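# Put a blue sponge flat on the shelf's top tier

## Task

Place one blue sponge so it lies flat on the upper level of the shelf, without moving the shelf and while every other sponge already on it stays flat and separate from the others; at the end, neither gripper may be in contact with any sponge.

## Robot and tools

Robot: two six-joint arms, left_arm and right_arm, each ending in a two-finger parallel gripper with a wrist camera. Finger motion is driven by one number per arm. The fingers point along the gripper's +z axis and close along its y axis. end_effector_position is the spot between the pads, roughly 1 cm behind the fingertips.

Frames: the scene frame has its origin at table-top height, halfway between the nominal bases. +x points out over the table, +y toward left_arm, +z up. Calibrated bases in the scene frame: left_arm at (+0.028, +0.365, +0.044) m, right_arm at (+0.028, -0.352, +0.027) m. Both are yawed only a hair and have +z up. Each arm reports its hand pose, velocities, targets and wrist-camera pose in its own base frame. Fixed cameras and the table use the scene frame. Reported positions can be a few cm wrong, more so at long reach.

execute_actions(actions, cameras): actions is a list of actions. Each action is a table of at most 15 rows, and each row runs for one 1/30 s step. If a table is shorter than 15 rows, its final row repeats until 15 steps are filled. A row always has 14 numbers in [-1, 1], covering both arms even when only one moves: left dx, dy, dz, rx, ry, rz, opening, then the same seven for right. dx..rz are offsets, not poses. They are measured along that arm's base axes, starting from its Hand target at the beginning of the action, and every row refers to that same start rather than to the row before it. Scale: 1.0 equals 0.6 m or 180 degrees. rx, ry, rz form a single rotation vector, applied about the Hand target's position. A translation longer than 1.0 gets shortened along its direction. Because each new action starts from the current Hand target, sending the same offset twice moves the hand twice. Opening is absolute: +1 is fully open (0.094 m) and -1 is closed. A 0 is also a command (half open), so to keep a gripper unchanged, resend its current value. An empty list moves nothing and returns every result line. cameras selects images: omitted, null or ["all"] gives all of them; [] gives none; an unknown name invalidates the call.

move(target, speed, blend, opening_speed, blocking, cameras): target is either one 14-number row or a list of up to 15 rows, laid out as above. Every row is an offset from the Hand targets held when the move starts, not from the previous row. Each gripper follows a straight line and turns the shorter way. speed is m/s, from 0.002 to 0.5, default 0.25; rotation is capped at twice that value in rad/s. You may give one speed or one per target. blend is in metres and rounds corners between listed targets. opening_speed is the rate per second on the -1..1 scale, at least 0.2; use a low value to squeeze a sponge gently. The first target's openings are sent at the start, and later ones are sent on arrival, when all motion pauses. Paths last at least 0.5 s and are cut off at 10 s. They do not avoid obstacles or the other arm. Steer around an arm's own base, since passing near it can flip the shoulder posture. blocking=false returns after about 0.5 s while the motion continues. The result gains a "move:" line giving the ending (done, off_target, moving, held, fault) and any limits: limits=paced means a pose was clipped, limits=held means steps were withheld. done means the arm is at rest within 10 mm and 2 degrees; it does not tell you whether anything is touching.

wait(seconds 0..10) lets the scene run with the last commands held. stop() brakes a running move and needs some distance to do it. zoom_image(camera, region=[x0, y0, x1, y1]) crops the latest image from cam_head_left, cam_head_right, cam_left_wrist or cam_right_wrist, all 896x504 px, in a region no larger than 504x504 px. read_manual(section="licences") returns licence texts only. finished_scene(scene) ends the scene and cannot be undone; scene is an integer from 1 to 3.

Controller behaviour: on every step, the commanded pose is clamped to within 100 mm and 20 degrees of the measured pose. "Hand target" in a result is the last commanded pose after that clamp, and the next offsets start from it. Friction and weight often leave the gripper a centimetre or so short. Another action, even an all-zero one, requests the target again; if the hand still falls short, send the remaining distance as an offset. An arm blocked by an object keeps pushing. To release it, command its target back beyond the gripper, or send six zeros to re-command its Hand target.

Gripping: grip_measured uses the opening scale. With nothing held it reads up to about 1.6 mm too wide. Below the opening at first contact, the fingers quickly reach full force, about 50-64 N per pad, and a soft sponge gets crushed further the lower the command goes. Close slowly. To release, command well above grip_measured. A held part may get short tugs now and then.

Result lines: end_effector_position and quaternion (wxyz) in the base frame; Joint positions, with the last value being the opening in metres; Joint velocities ("within noise" when negligible); Joint torques, which include gravity, carry offsets and noise, and for joints 1-3 flip sign past ±28 N m; Tool commands; and, for execute_actions, positions at sampled steps. Quiet values are left out unless the call was empty. Motor heat: MOTOR HOT appears at 75 °C. At 90 °C the arm folds and idles, and at 100 °C it goes limp. Avoid long holds, stretched reach and pushing against unreachable poses.

Avoid: dropping the sponge or opening while it is still moving, fast impacts, hard presses, any contact between the two arms (the clearance check does not protect the grippers or wrist cameras), knocking the shelf, disturbing the other sponges, and anything leaving the table. Finish with both grippers clear of all sponges.

Each tool is called after "Request:" as name(argument=value, ...) on one line, values as JSON.

## Session

Request:
execute_actions(actions=[])

Scene clock: 0.00 s.
left_arm: end_effector_position=(+0.4037, +0.0232, +0.1015) grip_measured=+1.000 end_effector_quat_wxyz=(+0.592, -0.061, +0.803, -0.007) | right_arm: end_effector_position=(+0.4034, -0.0341, +0.1189) grip_measured=+1.000 end_effector_quat_wxyz=(+0.612, +0.054, +0.785, -0.084)
Joint positions: left_arm=[0.048 1.581 0.38 0.898 -0.015 -0.093 0.094] | right_arm=[0 1.563 0.378 0.94 0.199 -0.019 0.094]
Joint velocities: within noise
Joint torques (N m): no reading
Motor temperatures (°C): left_arm=[26 27 28 25 24 27 28] | right_arm=[27 29 26 27 27 28 28]
Heat: left arm: 28 °C; right arm: 29 °C.
Hand target: left_arm +0.4088, +0.0243, +0.1166; +0.610, -0.060, +0.791, -0.004 | right_arm +0.4078, -0.0355, +0.1345; +0.629, +0.060, +0.770, -0.083
Tool commands: left_gripper/opening=+1.0 right_gripper/opening=+1.0

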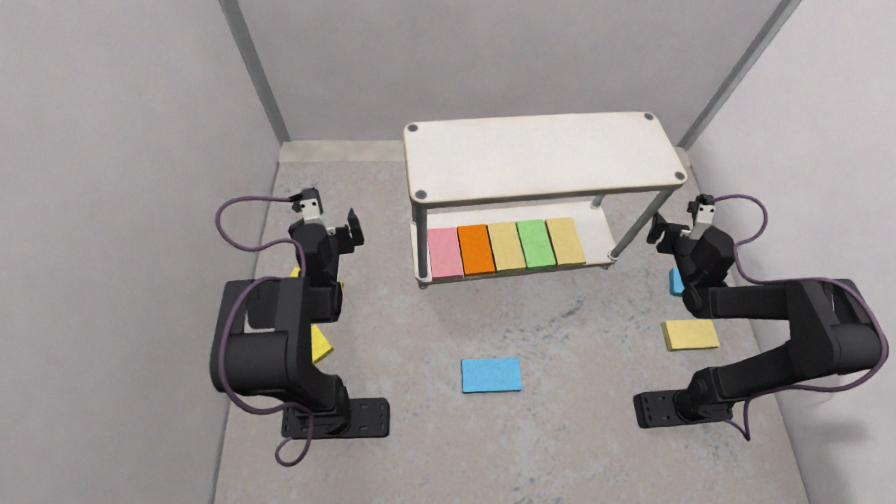

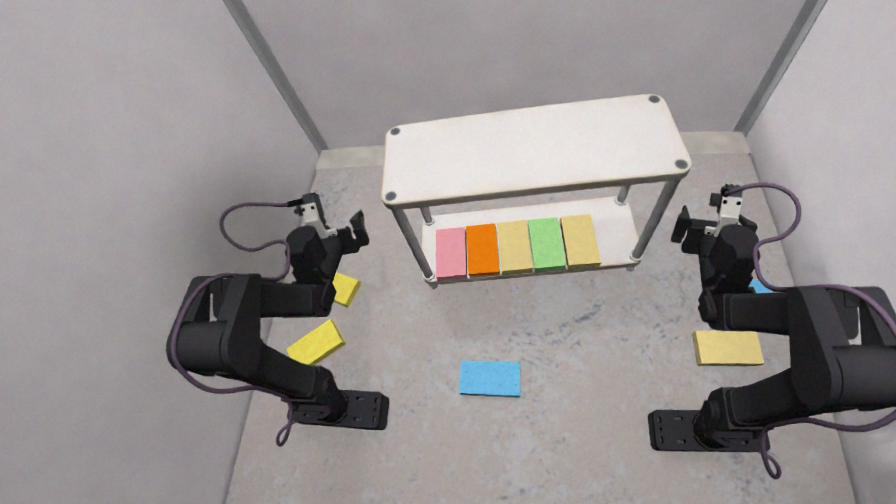

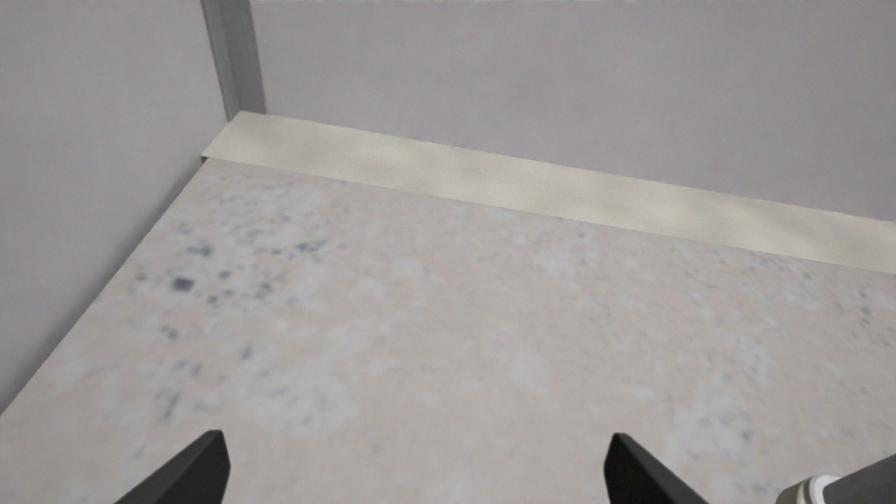

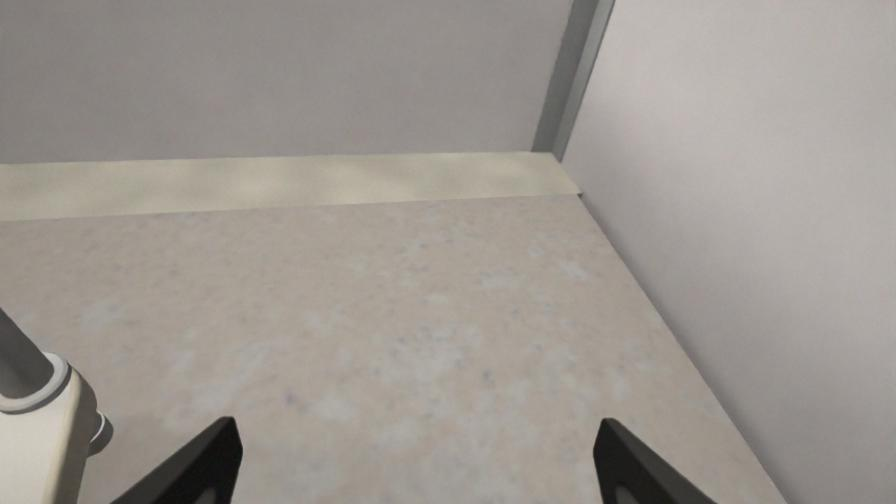

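Request:
move(target=[[0,0,0,0,0,0,1,-0.23,0.026,0.109,-0.02,0.032,0.138,1],[0,0,0,0,0,0,1,-0.346,0.3425,0.1425,-0.053,0.083,0.358,1],[0,0,0,0,0,0,1,-0.513,0.459,-0.0075,-0.0809,0.1282,0.5505,1]], blend=0.04)

Scene clock: 7.07 s.
left_arm: end_effector_position=(+0.4037, +0.0232, +0.1015) grip_measured=+1.000 end_effector_quat_wxyz=(+0.592, -0.061, +0.803, -0.007) | right_arm: end_effector_position=(+0.0993, +0.2330, +0.1226) grip_measured=+1.000 end_effector_quat_wxyz=(-0.304, +0.622, -0.650, -0.314)
Joint positions: left_arm=[0.048 1.581 0.38 0.898 -0.015 -0.093 0.094] | right_arm=[0.749 0.811 0.474 -0.517 -0.61 -0.543 0.094]
Joint torques (N m): left_arm=[0.06 -4.89 5.14 1.86 -0.01 0] | right_arm=[0.29 -1.18 4.51 2.16 -0.59 -0.08]
Hand target: left_arm +0.4088, +0.0243, +0.1166; +0.610, -0.060, +0.791, -0.004 | right_arm +0.1000, +0.2399, +0.1300; -0.327, +0.627, -0.627, -0.326
Off the commanded pose: left_arm 0.016 m, 3 deg | right_arm 0.010 m, 4 deg.
move: off_target (left_arm, right_arm)

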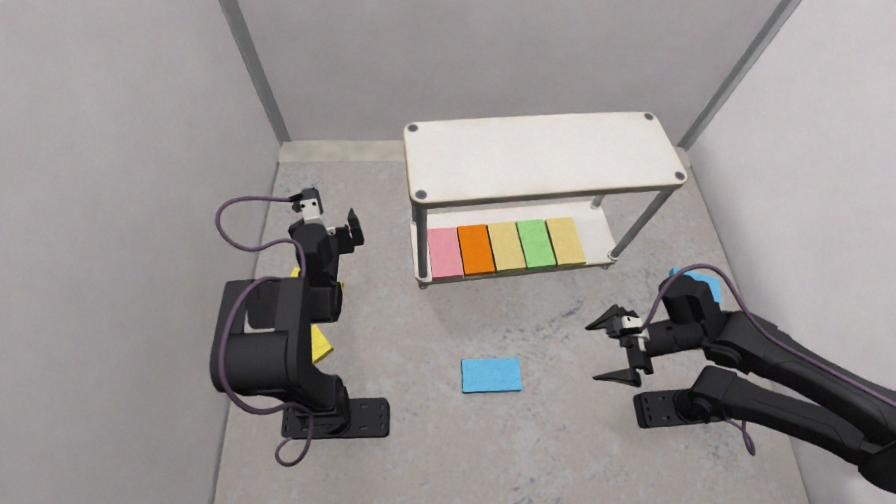

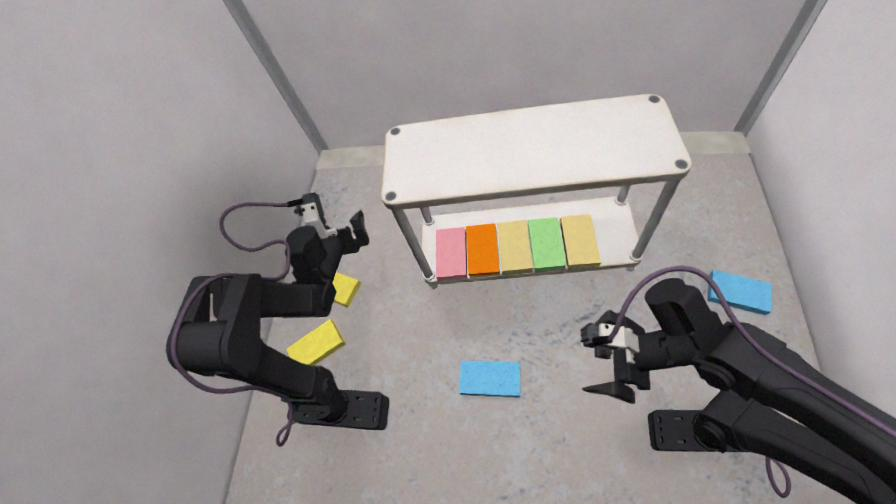

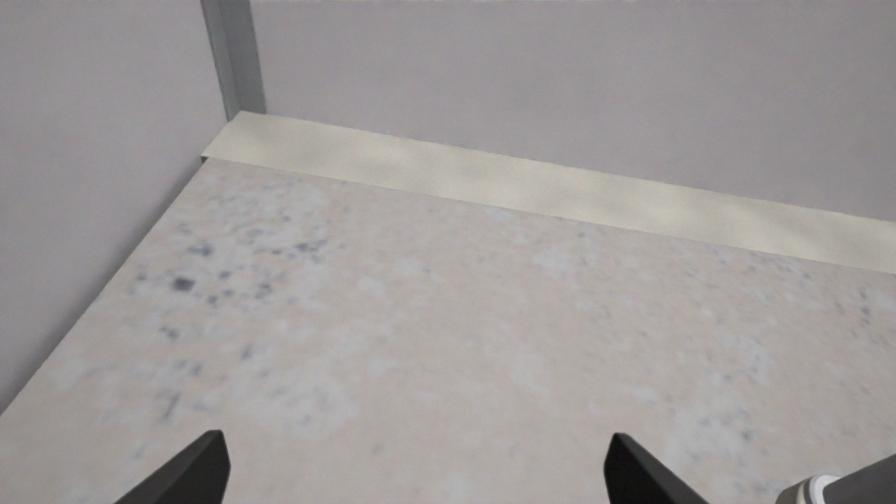

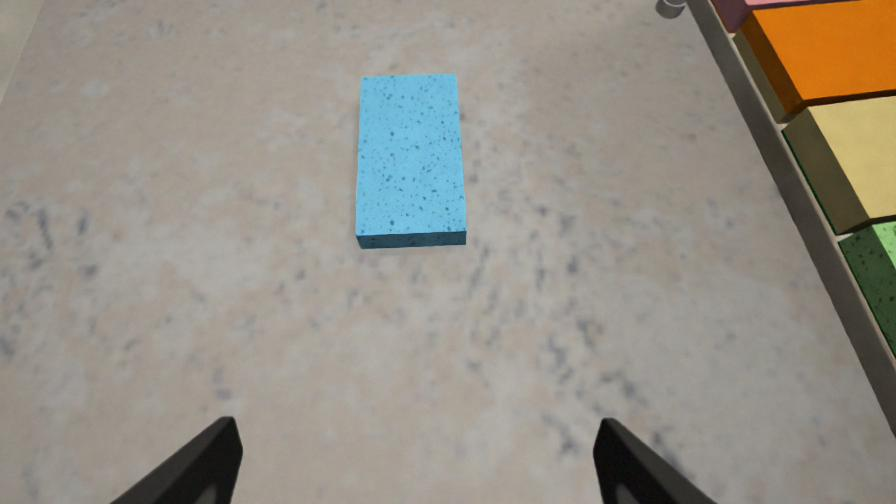

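Request:
move(target=[[0,0,0,0,0,0,1,-0.017,0.26,-0.105,0,0,0,1]])

Scene clock: 10.50 s.
left_arm: end_effector_position=(+0.4037, +0.0232, +0.1015) grip_measured=+1.000 end_effector_quat_wxyz=(+0.592, -0.061, +0.803, -0.007) | right_arm: end_effector_position=(+0.0806, +0.3703, +0.0396) grip_measured=+1.000 end_effector_quat_wxyz=(-0.282, +0.637, -0.649, -0.305)
Joint positions: left_arm=[0.048 1.581 0.38 0.898 -0.015 -0.093 0.094] | right_arm=[1.221 1.573 0.548 0.275 -0.284 -0.208 0.094]
Joint torques (N m): left_arm=[0.06 -4.82 5.19 1.86 -0.02 -0.01] | right_arm=[0.29 -5.19 7.69 2.44 -0.1 0.07]
Hand target: left_arm +0.4088, +0.0243, +0.1166; +0.610, -0.060, +0.791, -0.004 | right_arm +0.0898, +0.3959, +0.0670; -0.327, +0.627, -0.627, -0.326
Off the commanded pose: left_arm 0.016 m, 3 deg | right_arm 0.039 m, 6 deg.
move: off_target (left_arm, right_arm)

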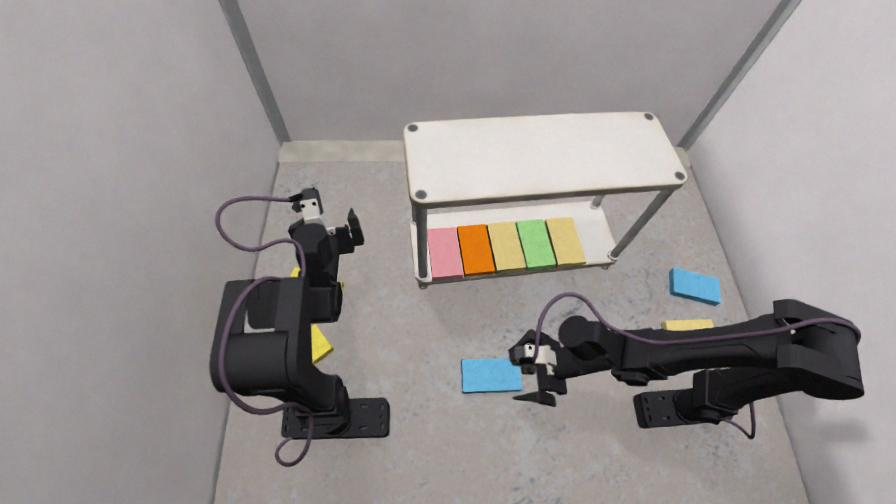

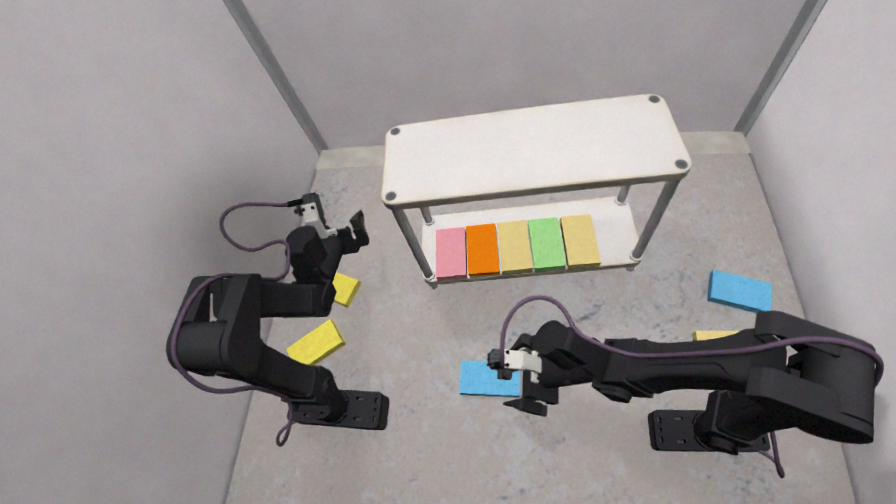

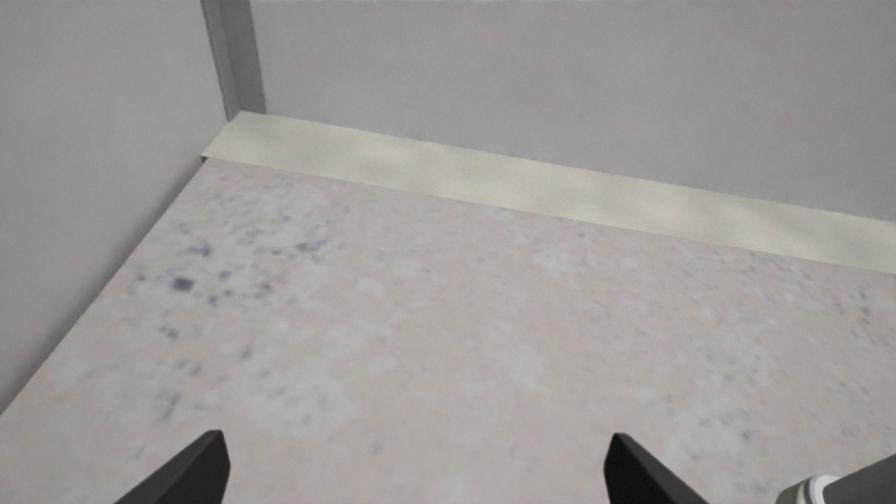

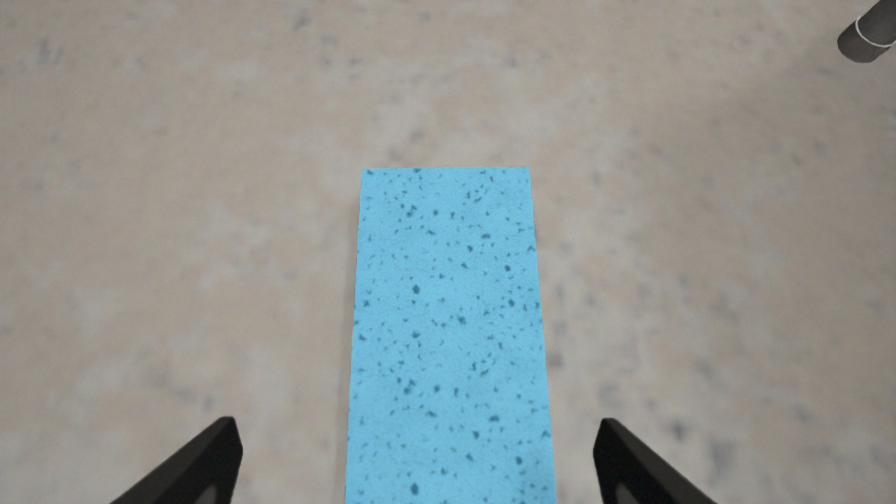

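Request:
move(target=[0,0,0,0,0,0,1,0.012,0.035,-0.05,0,0,0,1], speed=0.1, cameras=["cam_right_wrist"])

Scene clock: 12.20 s.
left_arm: end_effector_position=(+0.4037, +0.0232, +0.1015) grip_measured=+1.000 end_effector_quat_wxyz=(+0.592, -0.061, +0.803, -0.007) | right_arm: end_effector_position=(+0.0891, +0.3926, +0.0131) grip_measured=+1.000 end_effector_quat_wxyz=(-0.285, +0.637, -0.648, -0.306)
Joint positions: left_arm=[0.048 1.581 0.38 0.898 -0.015 -0.093 0.094] | right_arm=[1.221 1.76 0.596 0.422 -0.283 -0.208 0.094]
Joint torques (N m): left_arm=[0.05 -4.85 5.16 1.85 0 -0.03] | right_arm=[0.44 -6.12 6.8 2.45 -0.1 0.06]
Hand target: left_arm +0.4088, +0.0243, +0.1166; +0.610, -0.060, +0.791, -0.004 | right_arm +0.0970, +0.4169, +0.0370; -0.327, +0.627, -0.627, -0.326
Off the commanded pose: left_arm 0.016 m, 3 deg | right_arm 0.035 m, 6 deg.
move: off_target (left_arm, right_arm)
Images, in order: cam_right_wrist.

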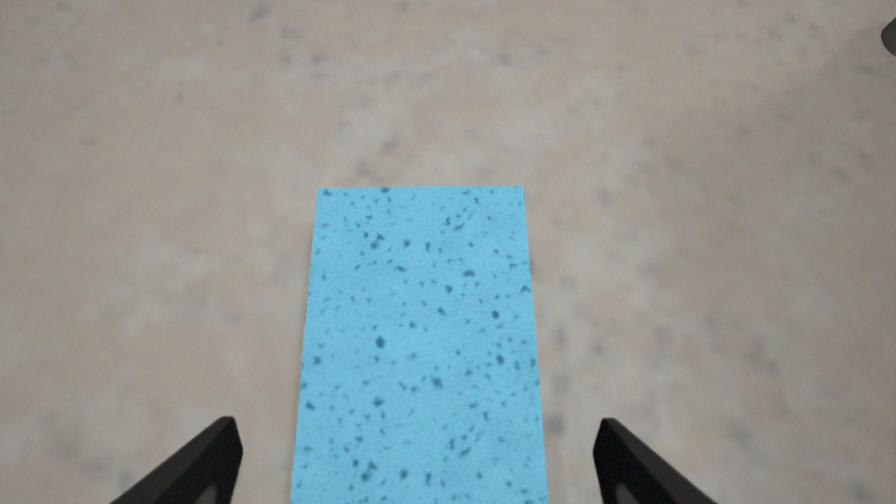

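Request:
move(target=[0,0,0,0,0,0,1,0,0.003,-0.033,0,0,0,1], speed=0.06)

Scene clock: 13.57 s.
left_arm: end_effector_position=(+0.4037, +0.0232, +0.1015) grip_measured=+1.000 end_effector_quat_wxyz=(+0.592, -0.061, +0.803, -0.007) | right_arm: end_effector_position=(+0.0914, +0.3982, -0.0025) grip_measured=+1.000 end_effector_quat_wxyz=(-0.290, +0.635, -0.646, -0.308)
Joint positions: left_arm=[0.048 1.581 0.38 0.898 -0.015 -0.093 0.094] | right_arm=[1.221 1.846 0.596 0.518 -0.281 -0.206 0.094]
Joint torques (N m): left_arm=[-0.01 -4.81 5.15 1.87 -0.01 -0.03] | right_arm=[0.29 -6.32 5.59 2.49 -0.11 0.06]
Hand target: left_arm +0.4088, +0.0243, +0.1166; +0.610, -0.060, +0.791, -0.004 | right_arm +0.0970, +0.4187, +0.0172; -0.327, +0.627, -0.627, -0.326
Off the commanded pose: left_arm 0.016 m, 3 deg | right_arm 0.029 m, 5 deg.
move: off_target (left_arm, right_arm)

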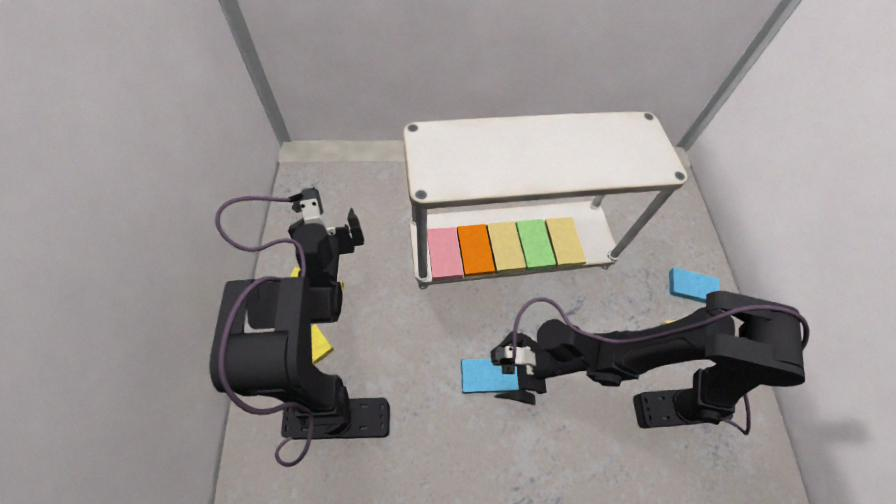

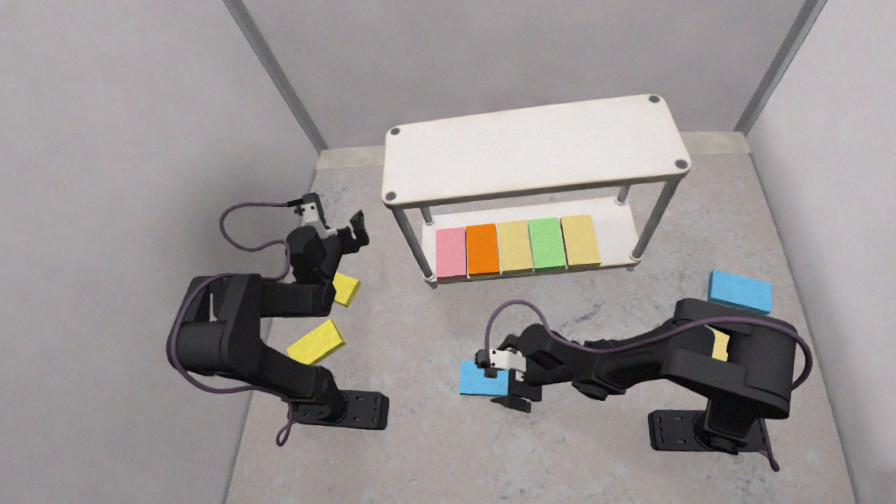

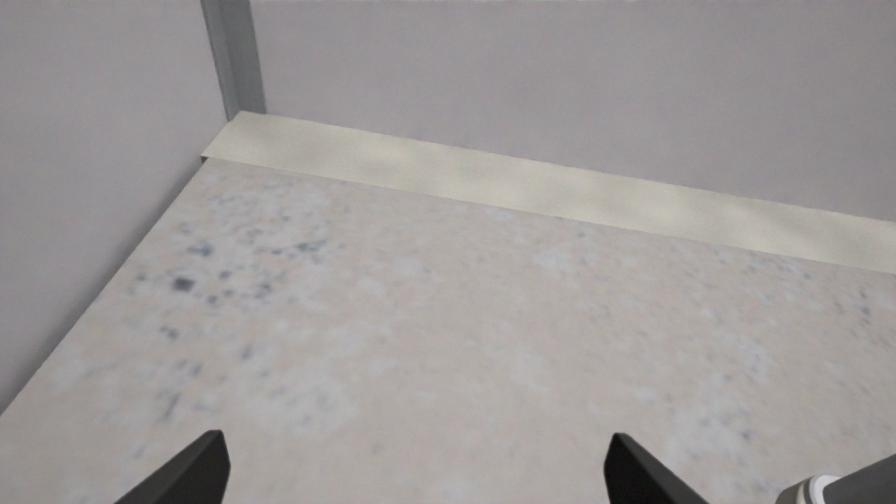

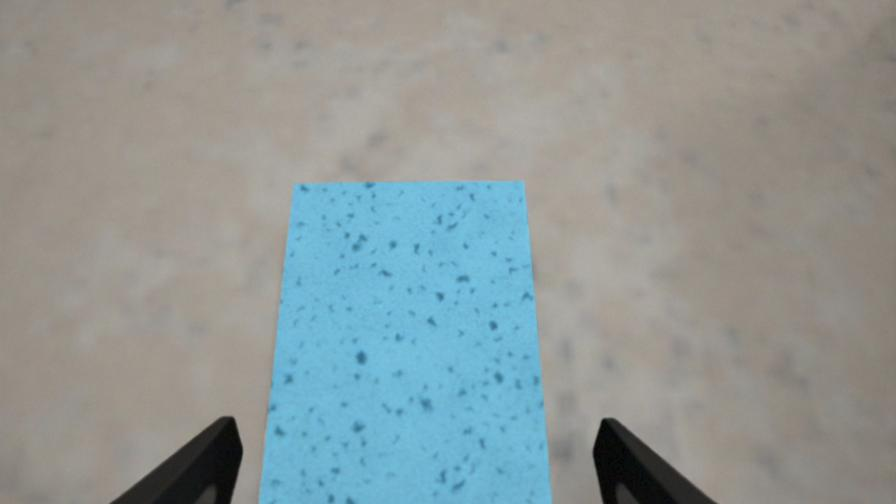

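Request:
move(target=[0,0,0,0,0,0,1,-0.005,0,-0.016,0,0,0,1], speed=0.05, cameras=[])

Request:
move(target=[0,0,0,0,0,0,1,0,0,0,0,0,0,0.25], opening_speed=0.5, cameras=["cam_right_wrist"])

Scene clock: 14.87 s.
left_arm: end_effector_position=(+0.4037, +0.0232, +0.1015) grip_measured=+1.000 end_effector_quat_wxyz=(+0.592, -0.061, +0.803, -0.007) | right_arm: end_effector_position=(+0.0932, +0.4030, -0.0065) grip_measured=+1.000 end_effector_quat_wxyz=(-0.302, +0.635, -0.640, -0.309)
Joint positions: left_arm=[0.048 1.581 0.38 0.898 -0.015 -0.093 0.094] | right_arm=[1.224 1.885 0.596 0.58 -0.274 -0.212 0.094]
Joint torques (N m): left_arm=[0.01 -4.86 5.12 1.86 -0.01 0] | right_arm=[0.38 -6.38 4.67 2.41 -0.09 0.09]
Motor temperatures (°C): left_arm=[26 28 30 29 24 27 28] | right_arm=[27 30 28 32 27 28 28]
Hand target: left_arm +0.4088, +0.0243, +0.1166; +0.610, -0.060, +0.791, -0.004 | right_arm +0.0940, +0.4187, +0.0076; -0.327, +0.627, -0.627, -0.326
Off the commanded pose: left_arm 0.016 m, 3 deg | right_arm 0.021 m, 4 deg.
move: off_target (left_arm, right_arm)

Scene clock: 16.87 s.
left_arm: end_effector_position=(+0.4037, +0.0232, +0.1015) grip_measured=+1.000 end_effector_quat_wxyz=(+0.592, -0.061, +0.803, -0.007) | right_arm: end_effector_position=(+0.0936, +0.4032, -0.0063) grip_measured=+0.366 end_effector_quat_wxyz=(-0.302, +0.634, -0.641, -0.309)
Joint positions: left_arm=[0.048 1.581 0.38 0.898 -0.015 -0.093 0.094] | right_arm=[1.224 1.885 0.596 0.581 -0.272 -0.211 0.064]
Joint torques (N m): left_arm=[0.03 -4.86 5.16 1.87 -0.01 -0.01] | right_arm=[0.39 -6.35 4.67 2.41 -0.1 0.07]
Hand target: left_arm +0.4088, +0.0243, +0.1166; +0.610, -0.060, +0.791, -0.004 | right_arm +0.0940, +0.4187, +0.0076; -0.327, +0.627, -0.627, -0.326
Off the commanded pose: left_arm 0.016 m, 3 deg | right_arm 0.021 m, 4 deg.
move: off_target (left_arm, right_arm)
Images, in order: cam_right_wrist.

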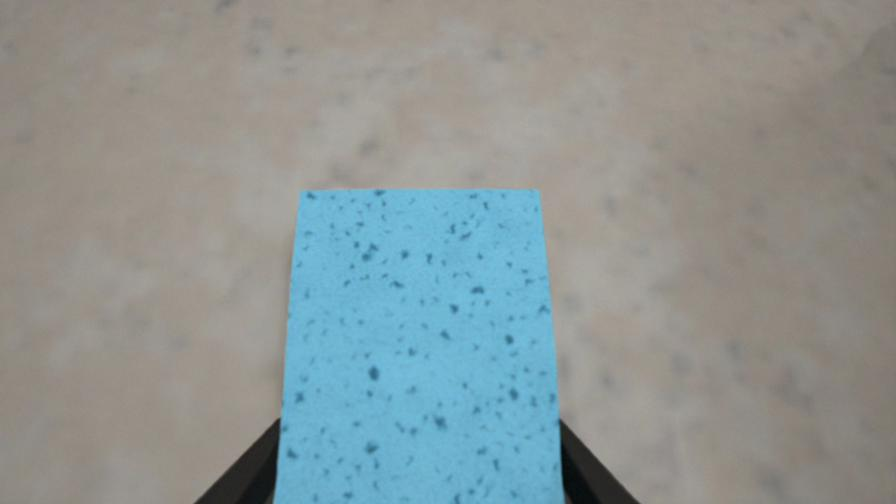

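Request:
move(target=[[0,0,0,0,0,0,1,0,0,0.1,0,0,0,0.25],[0,0,0,0,0,0,1,0.077,-0.165,0.75,0,0,-0.111,0.25]], speed=[0.1,0.22], blend=0.03)

Scene clock: 21.00 s.
left_arm: end_effector_position=(+0.4037, +0.0232, +0.1015) grip_measured=+1.000 end_effector_quat_wxyz=(+0.592, -0.061, +0.803, -0.007) | right_arm: end_effector_position=(+0.1410, +0.3302, +0.4508) grip_measured=+0.365 end_effector_quat_wxyz=(+0.377, -0.517, +0.721, +0.265)
Joint positions: left_arm=[0.048 1.581 0.38 0.898 -0.015 -0.093 0.094] | right_arm=[1.117 1.566 2.318 -1.368 -0.096 -0.079 0.064]
Joint torques (N m): left_arm=[0.03 -4.79 5.07 1.86 -0.02 -0.02] | right_arm=[-0.47 -4.56 6.43 1.45 -0.01 0.06]
Hand target: left_arm +0.4088, +0.0243, +0.1166; +0.610, -0.060, +0.791, -0.004 | right_arm +0.1402, +0.3197, +0.4576; +0.379, -0.509, +0.726, +0.265
Off the commanded pose: left_arm 0.016 m, 3 deg | right_arm 0.013 m, 1 deg.
move: off_target (left_arm, right_arm); blend cut to 0.0298 m at target 1

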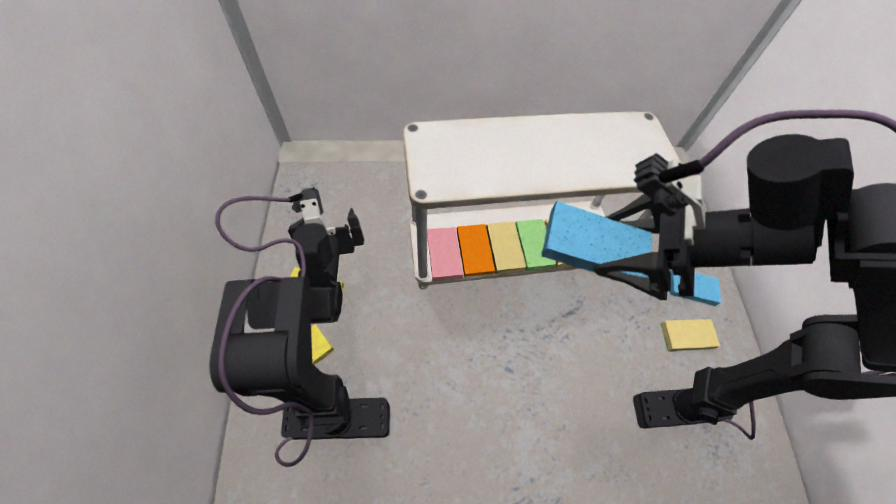

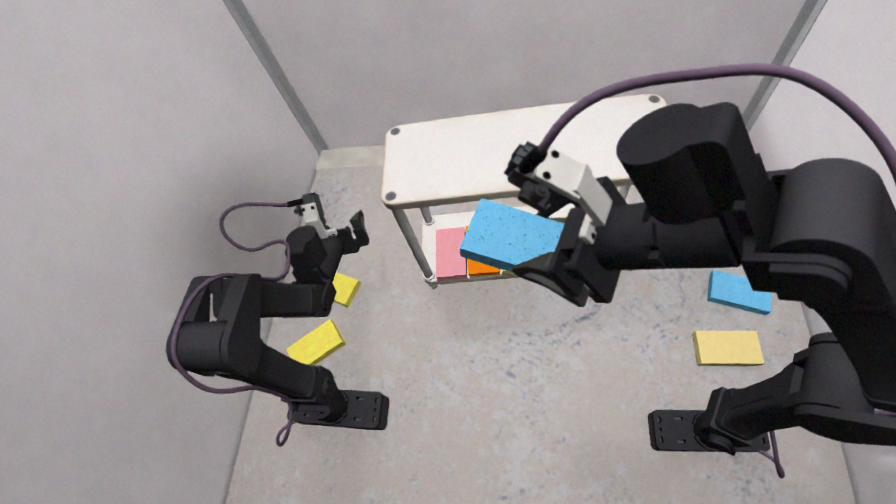

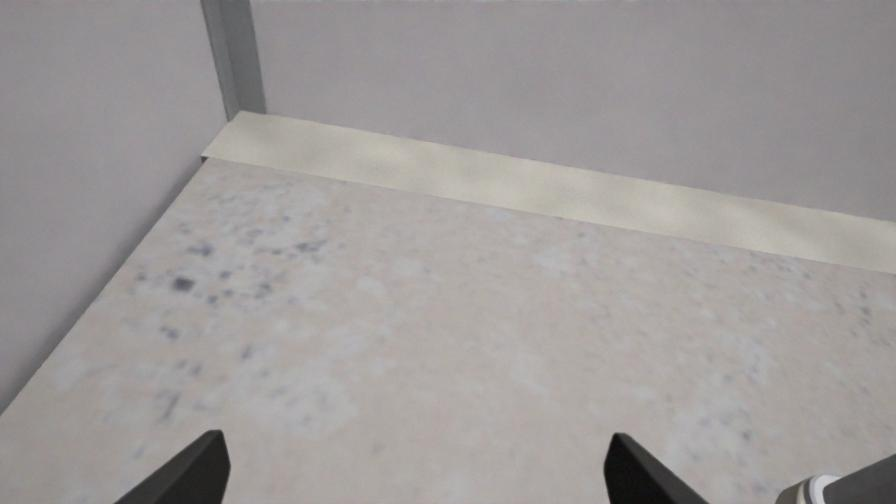

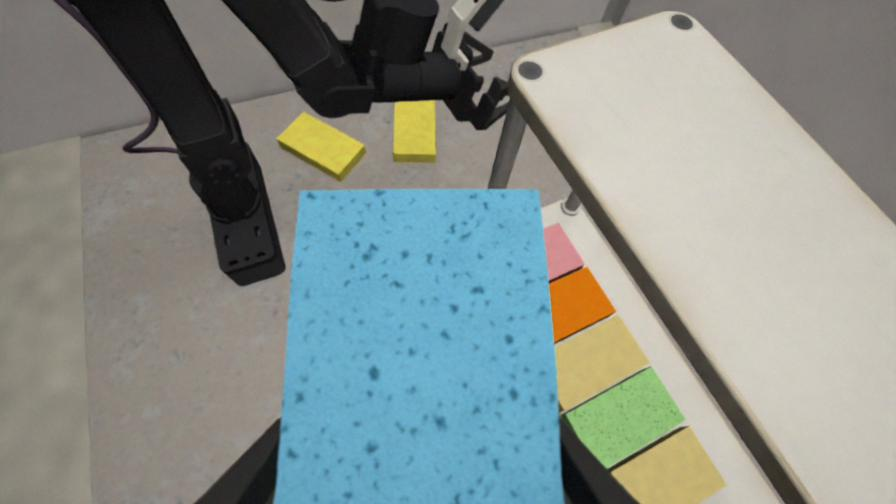

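Request:
move(target=[0,0,0,0,0,0,1,0.395,-0.215,0.01,0,0,-0.06,0.25])

Scene clock: 23.73 s.
left_arm: end_effector_position=(+0.4037, +0.0232, +0.1015) grip_measured=+1.000 end_effector_quat_wxyz=(+0.592, -0.061, +0.803, -0.007) | right_arm: end_effector_position=(+0.3903, +0.1849, +0.4493) grip_measured=+0.365 end_effector_quat_wxyz=(+0.450, -0.396, +0.769, +0.222)
Joint positions: left_arm=[0.048 1.581 0.38 0.898 -0.015 -0.093 0.094] | right_arm=[0.197 1.997 2.832 -1.494 -0.623 -0.441 0.064]
Joint torques (N m): left_arm=[0.03 -4.82 5.15 1.87 -0.02 -0.02] | right_arm=[0.27 -7.87 5.68 1.58 -0.53 -0.08]
Hand target: left_arm +0.4088, +0.0243, +0.1166; +0.610, -0.060, +0.791, -0.004 | right_arm +0.3772, +0.1907, +0.4636; +0.402, -0.438, +0.771, +0.228
Off the commanded pose: left_arm 0.016 m, 3 deg | right_arm 0.020 m, 7 deg.
elbow stopped short (right arm): the move would have taken joint 3 (elbow) straighter than the controller allows.
move: off_target (left_arm, right_arm)

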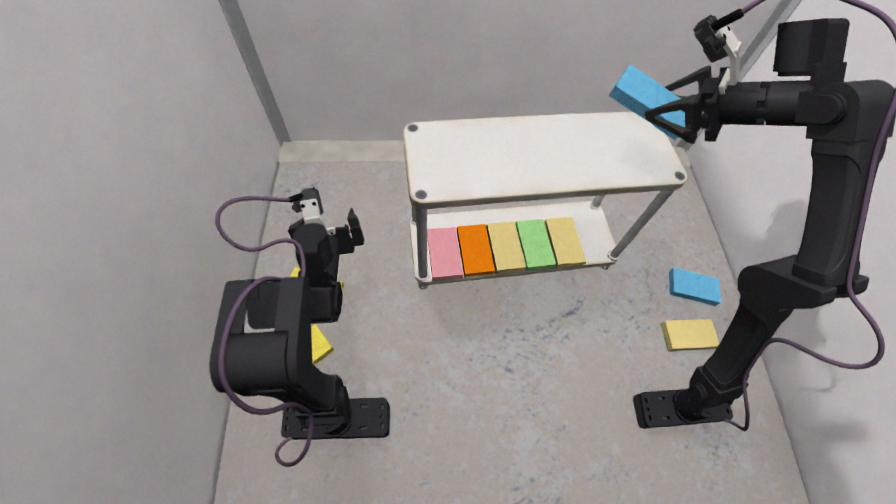

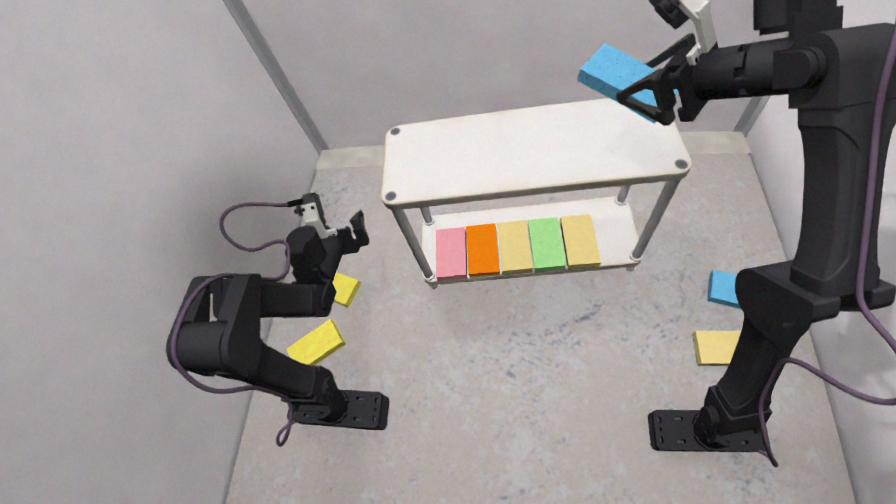

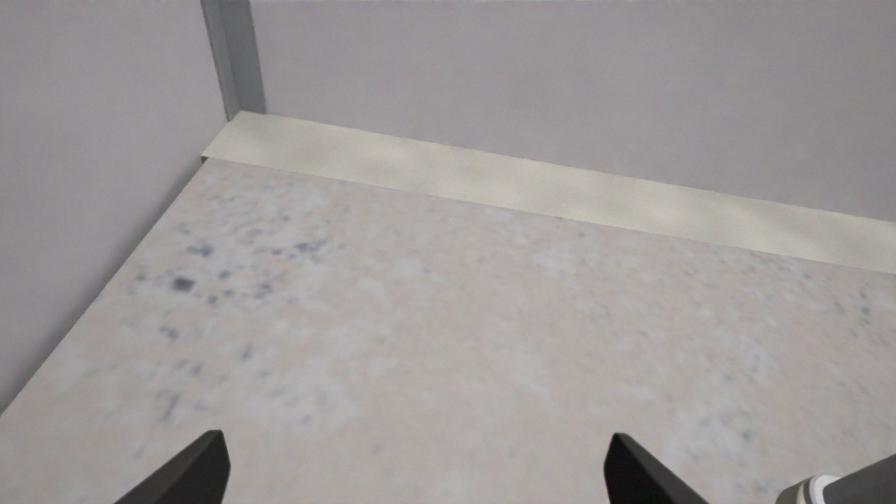

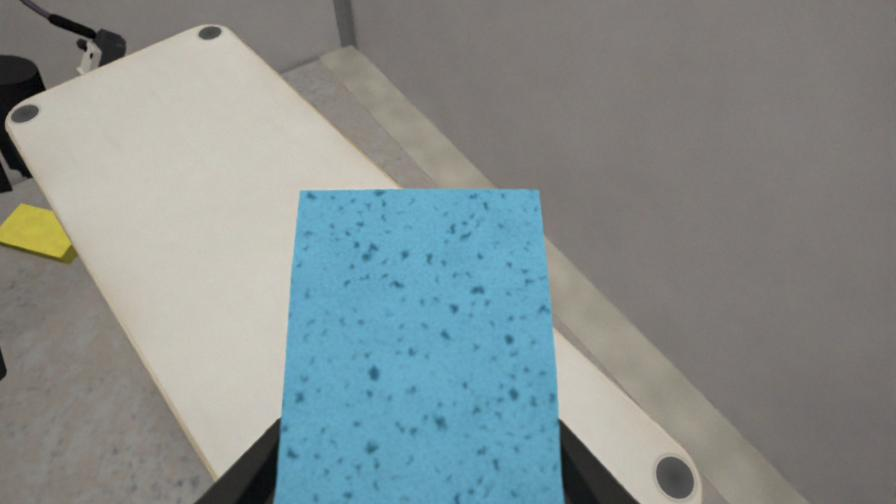

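Request:
move(target=[0,0,0,0,0,0,1,-0.009,0.024,-0.09,-0.0222,0.0167,0,0.25], speed=0.1)

Scene clock: 28.23 s.
left_arm: end_effector_position=(+0.4037, +0.0232, +0.1015) grip_measured=+1.000 end_effector_quat_wxyz=(+0.592, -0.061, +0.803, -0.007) | right_arm: end_effector_position=(+0.3874, +0.2058, +0.4046) grip_measured=+0.365 end_effector_quat_wxyz=(+0.386, -0.432, +0.787, +0.212)
Joint positions: left_arm=[0.048 1.581 0.38 0.898 -0.015 -0.093 0.094] | right_arm=[0.269 1.997 2.709 -1.52 -0.559 -0.507 0.064]
Joint torques (N m): left_arm=[0.02 -4.86 5.15 1.86 -0.02 -0.02] | right_arm=[0.31 -9.81 2.84 1.19 -0.25 -0.07]
Hand target: left_arm +0.4088, +0.0243, +0.1166; +0.610, -0.060, +0.791, -0.004 | right_arm +0.3718, +0.2051, +0.4096; +0.366, -0.446, +0.789, +0.212
Off the commanded pose: left_arm 0.016 m, 3 deg | right_arm 0.016 m, 3 deg.
joint sent to its limit (right arm) — joint 4 (wrist pitch), lower limit. The joint targets are off in position, not in orientation.
move: off_target (left_arm, right_arm)

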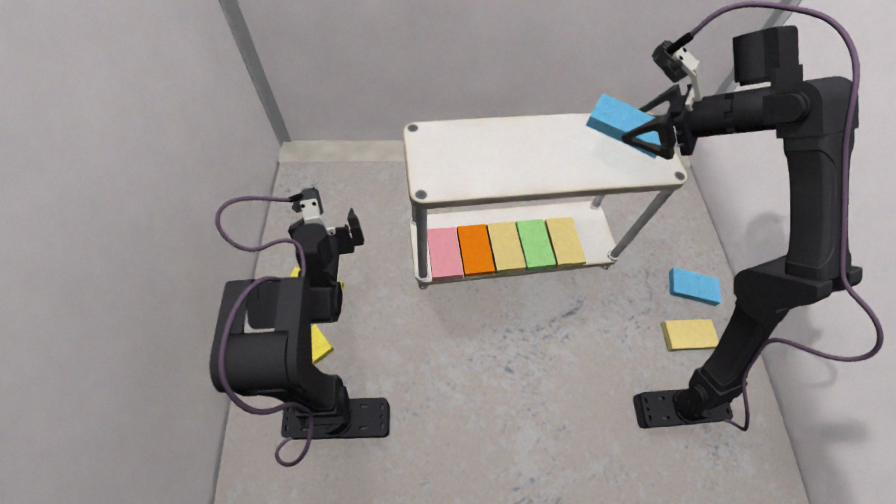

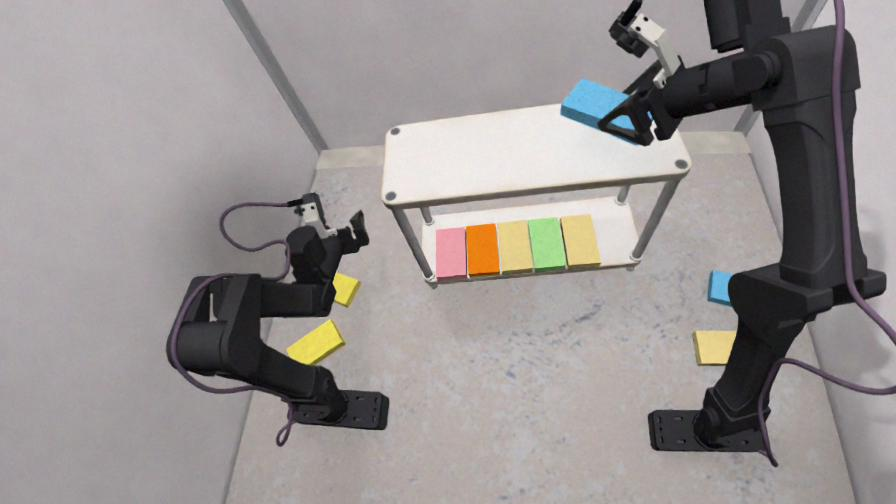

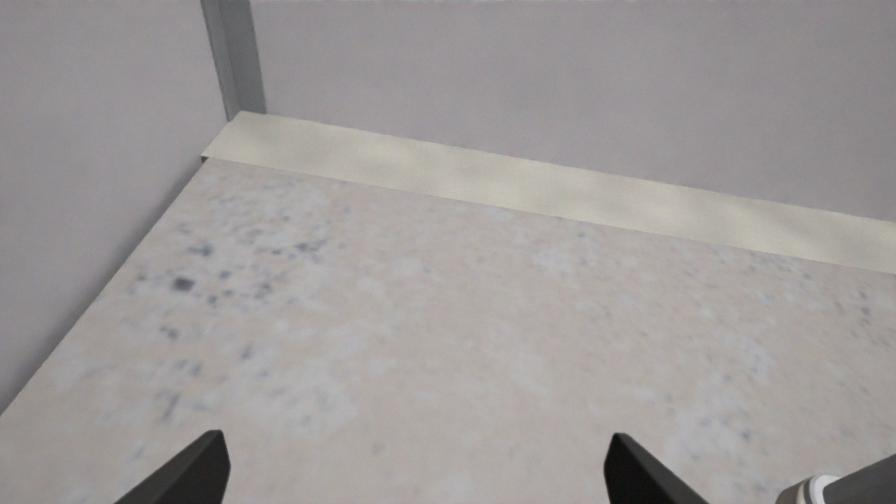

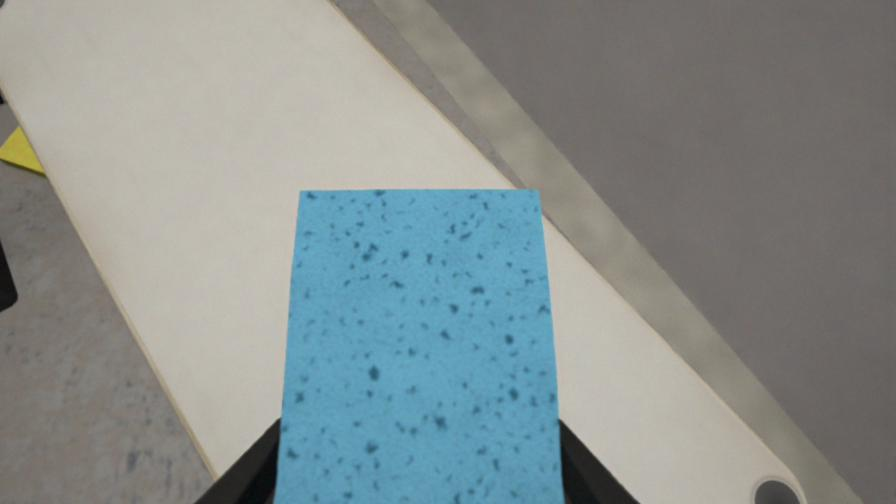

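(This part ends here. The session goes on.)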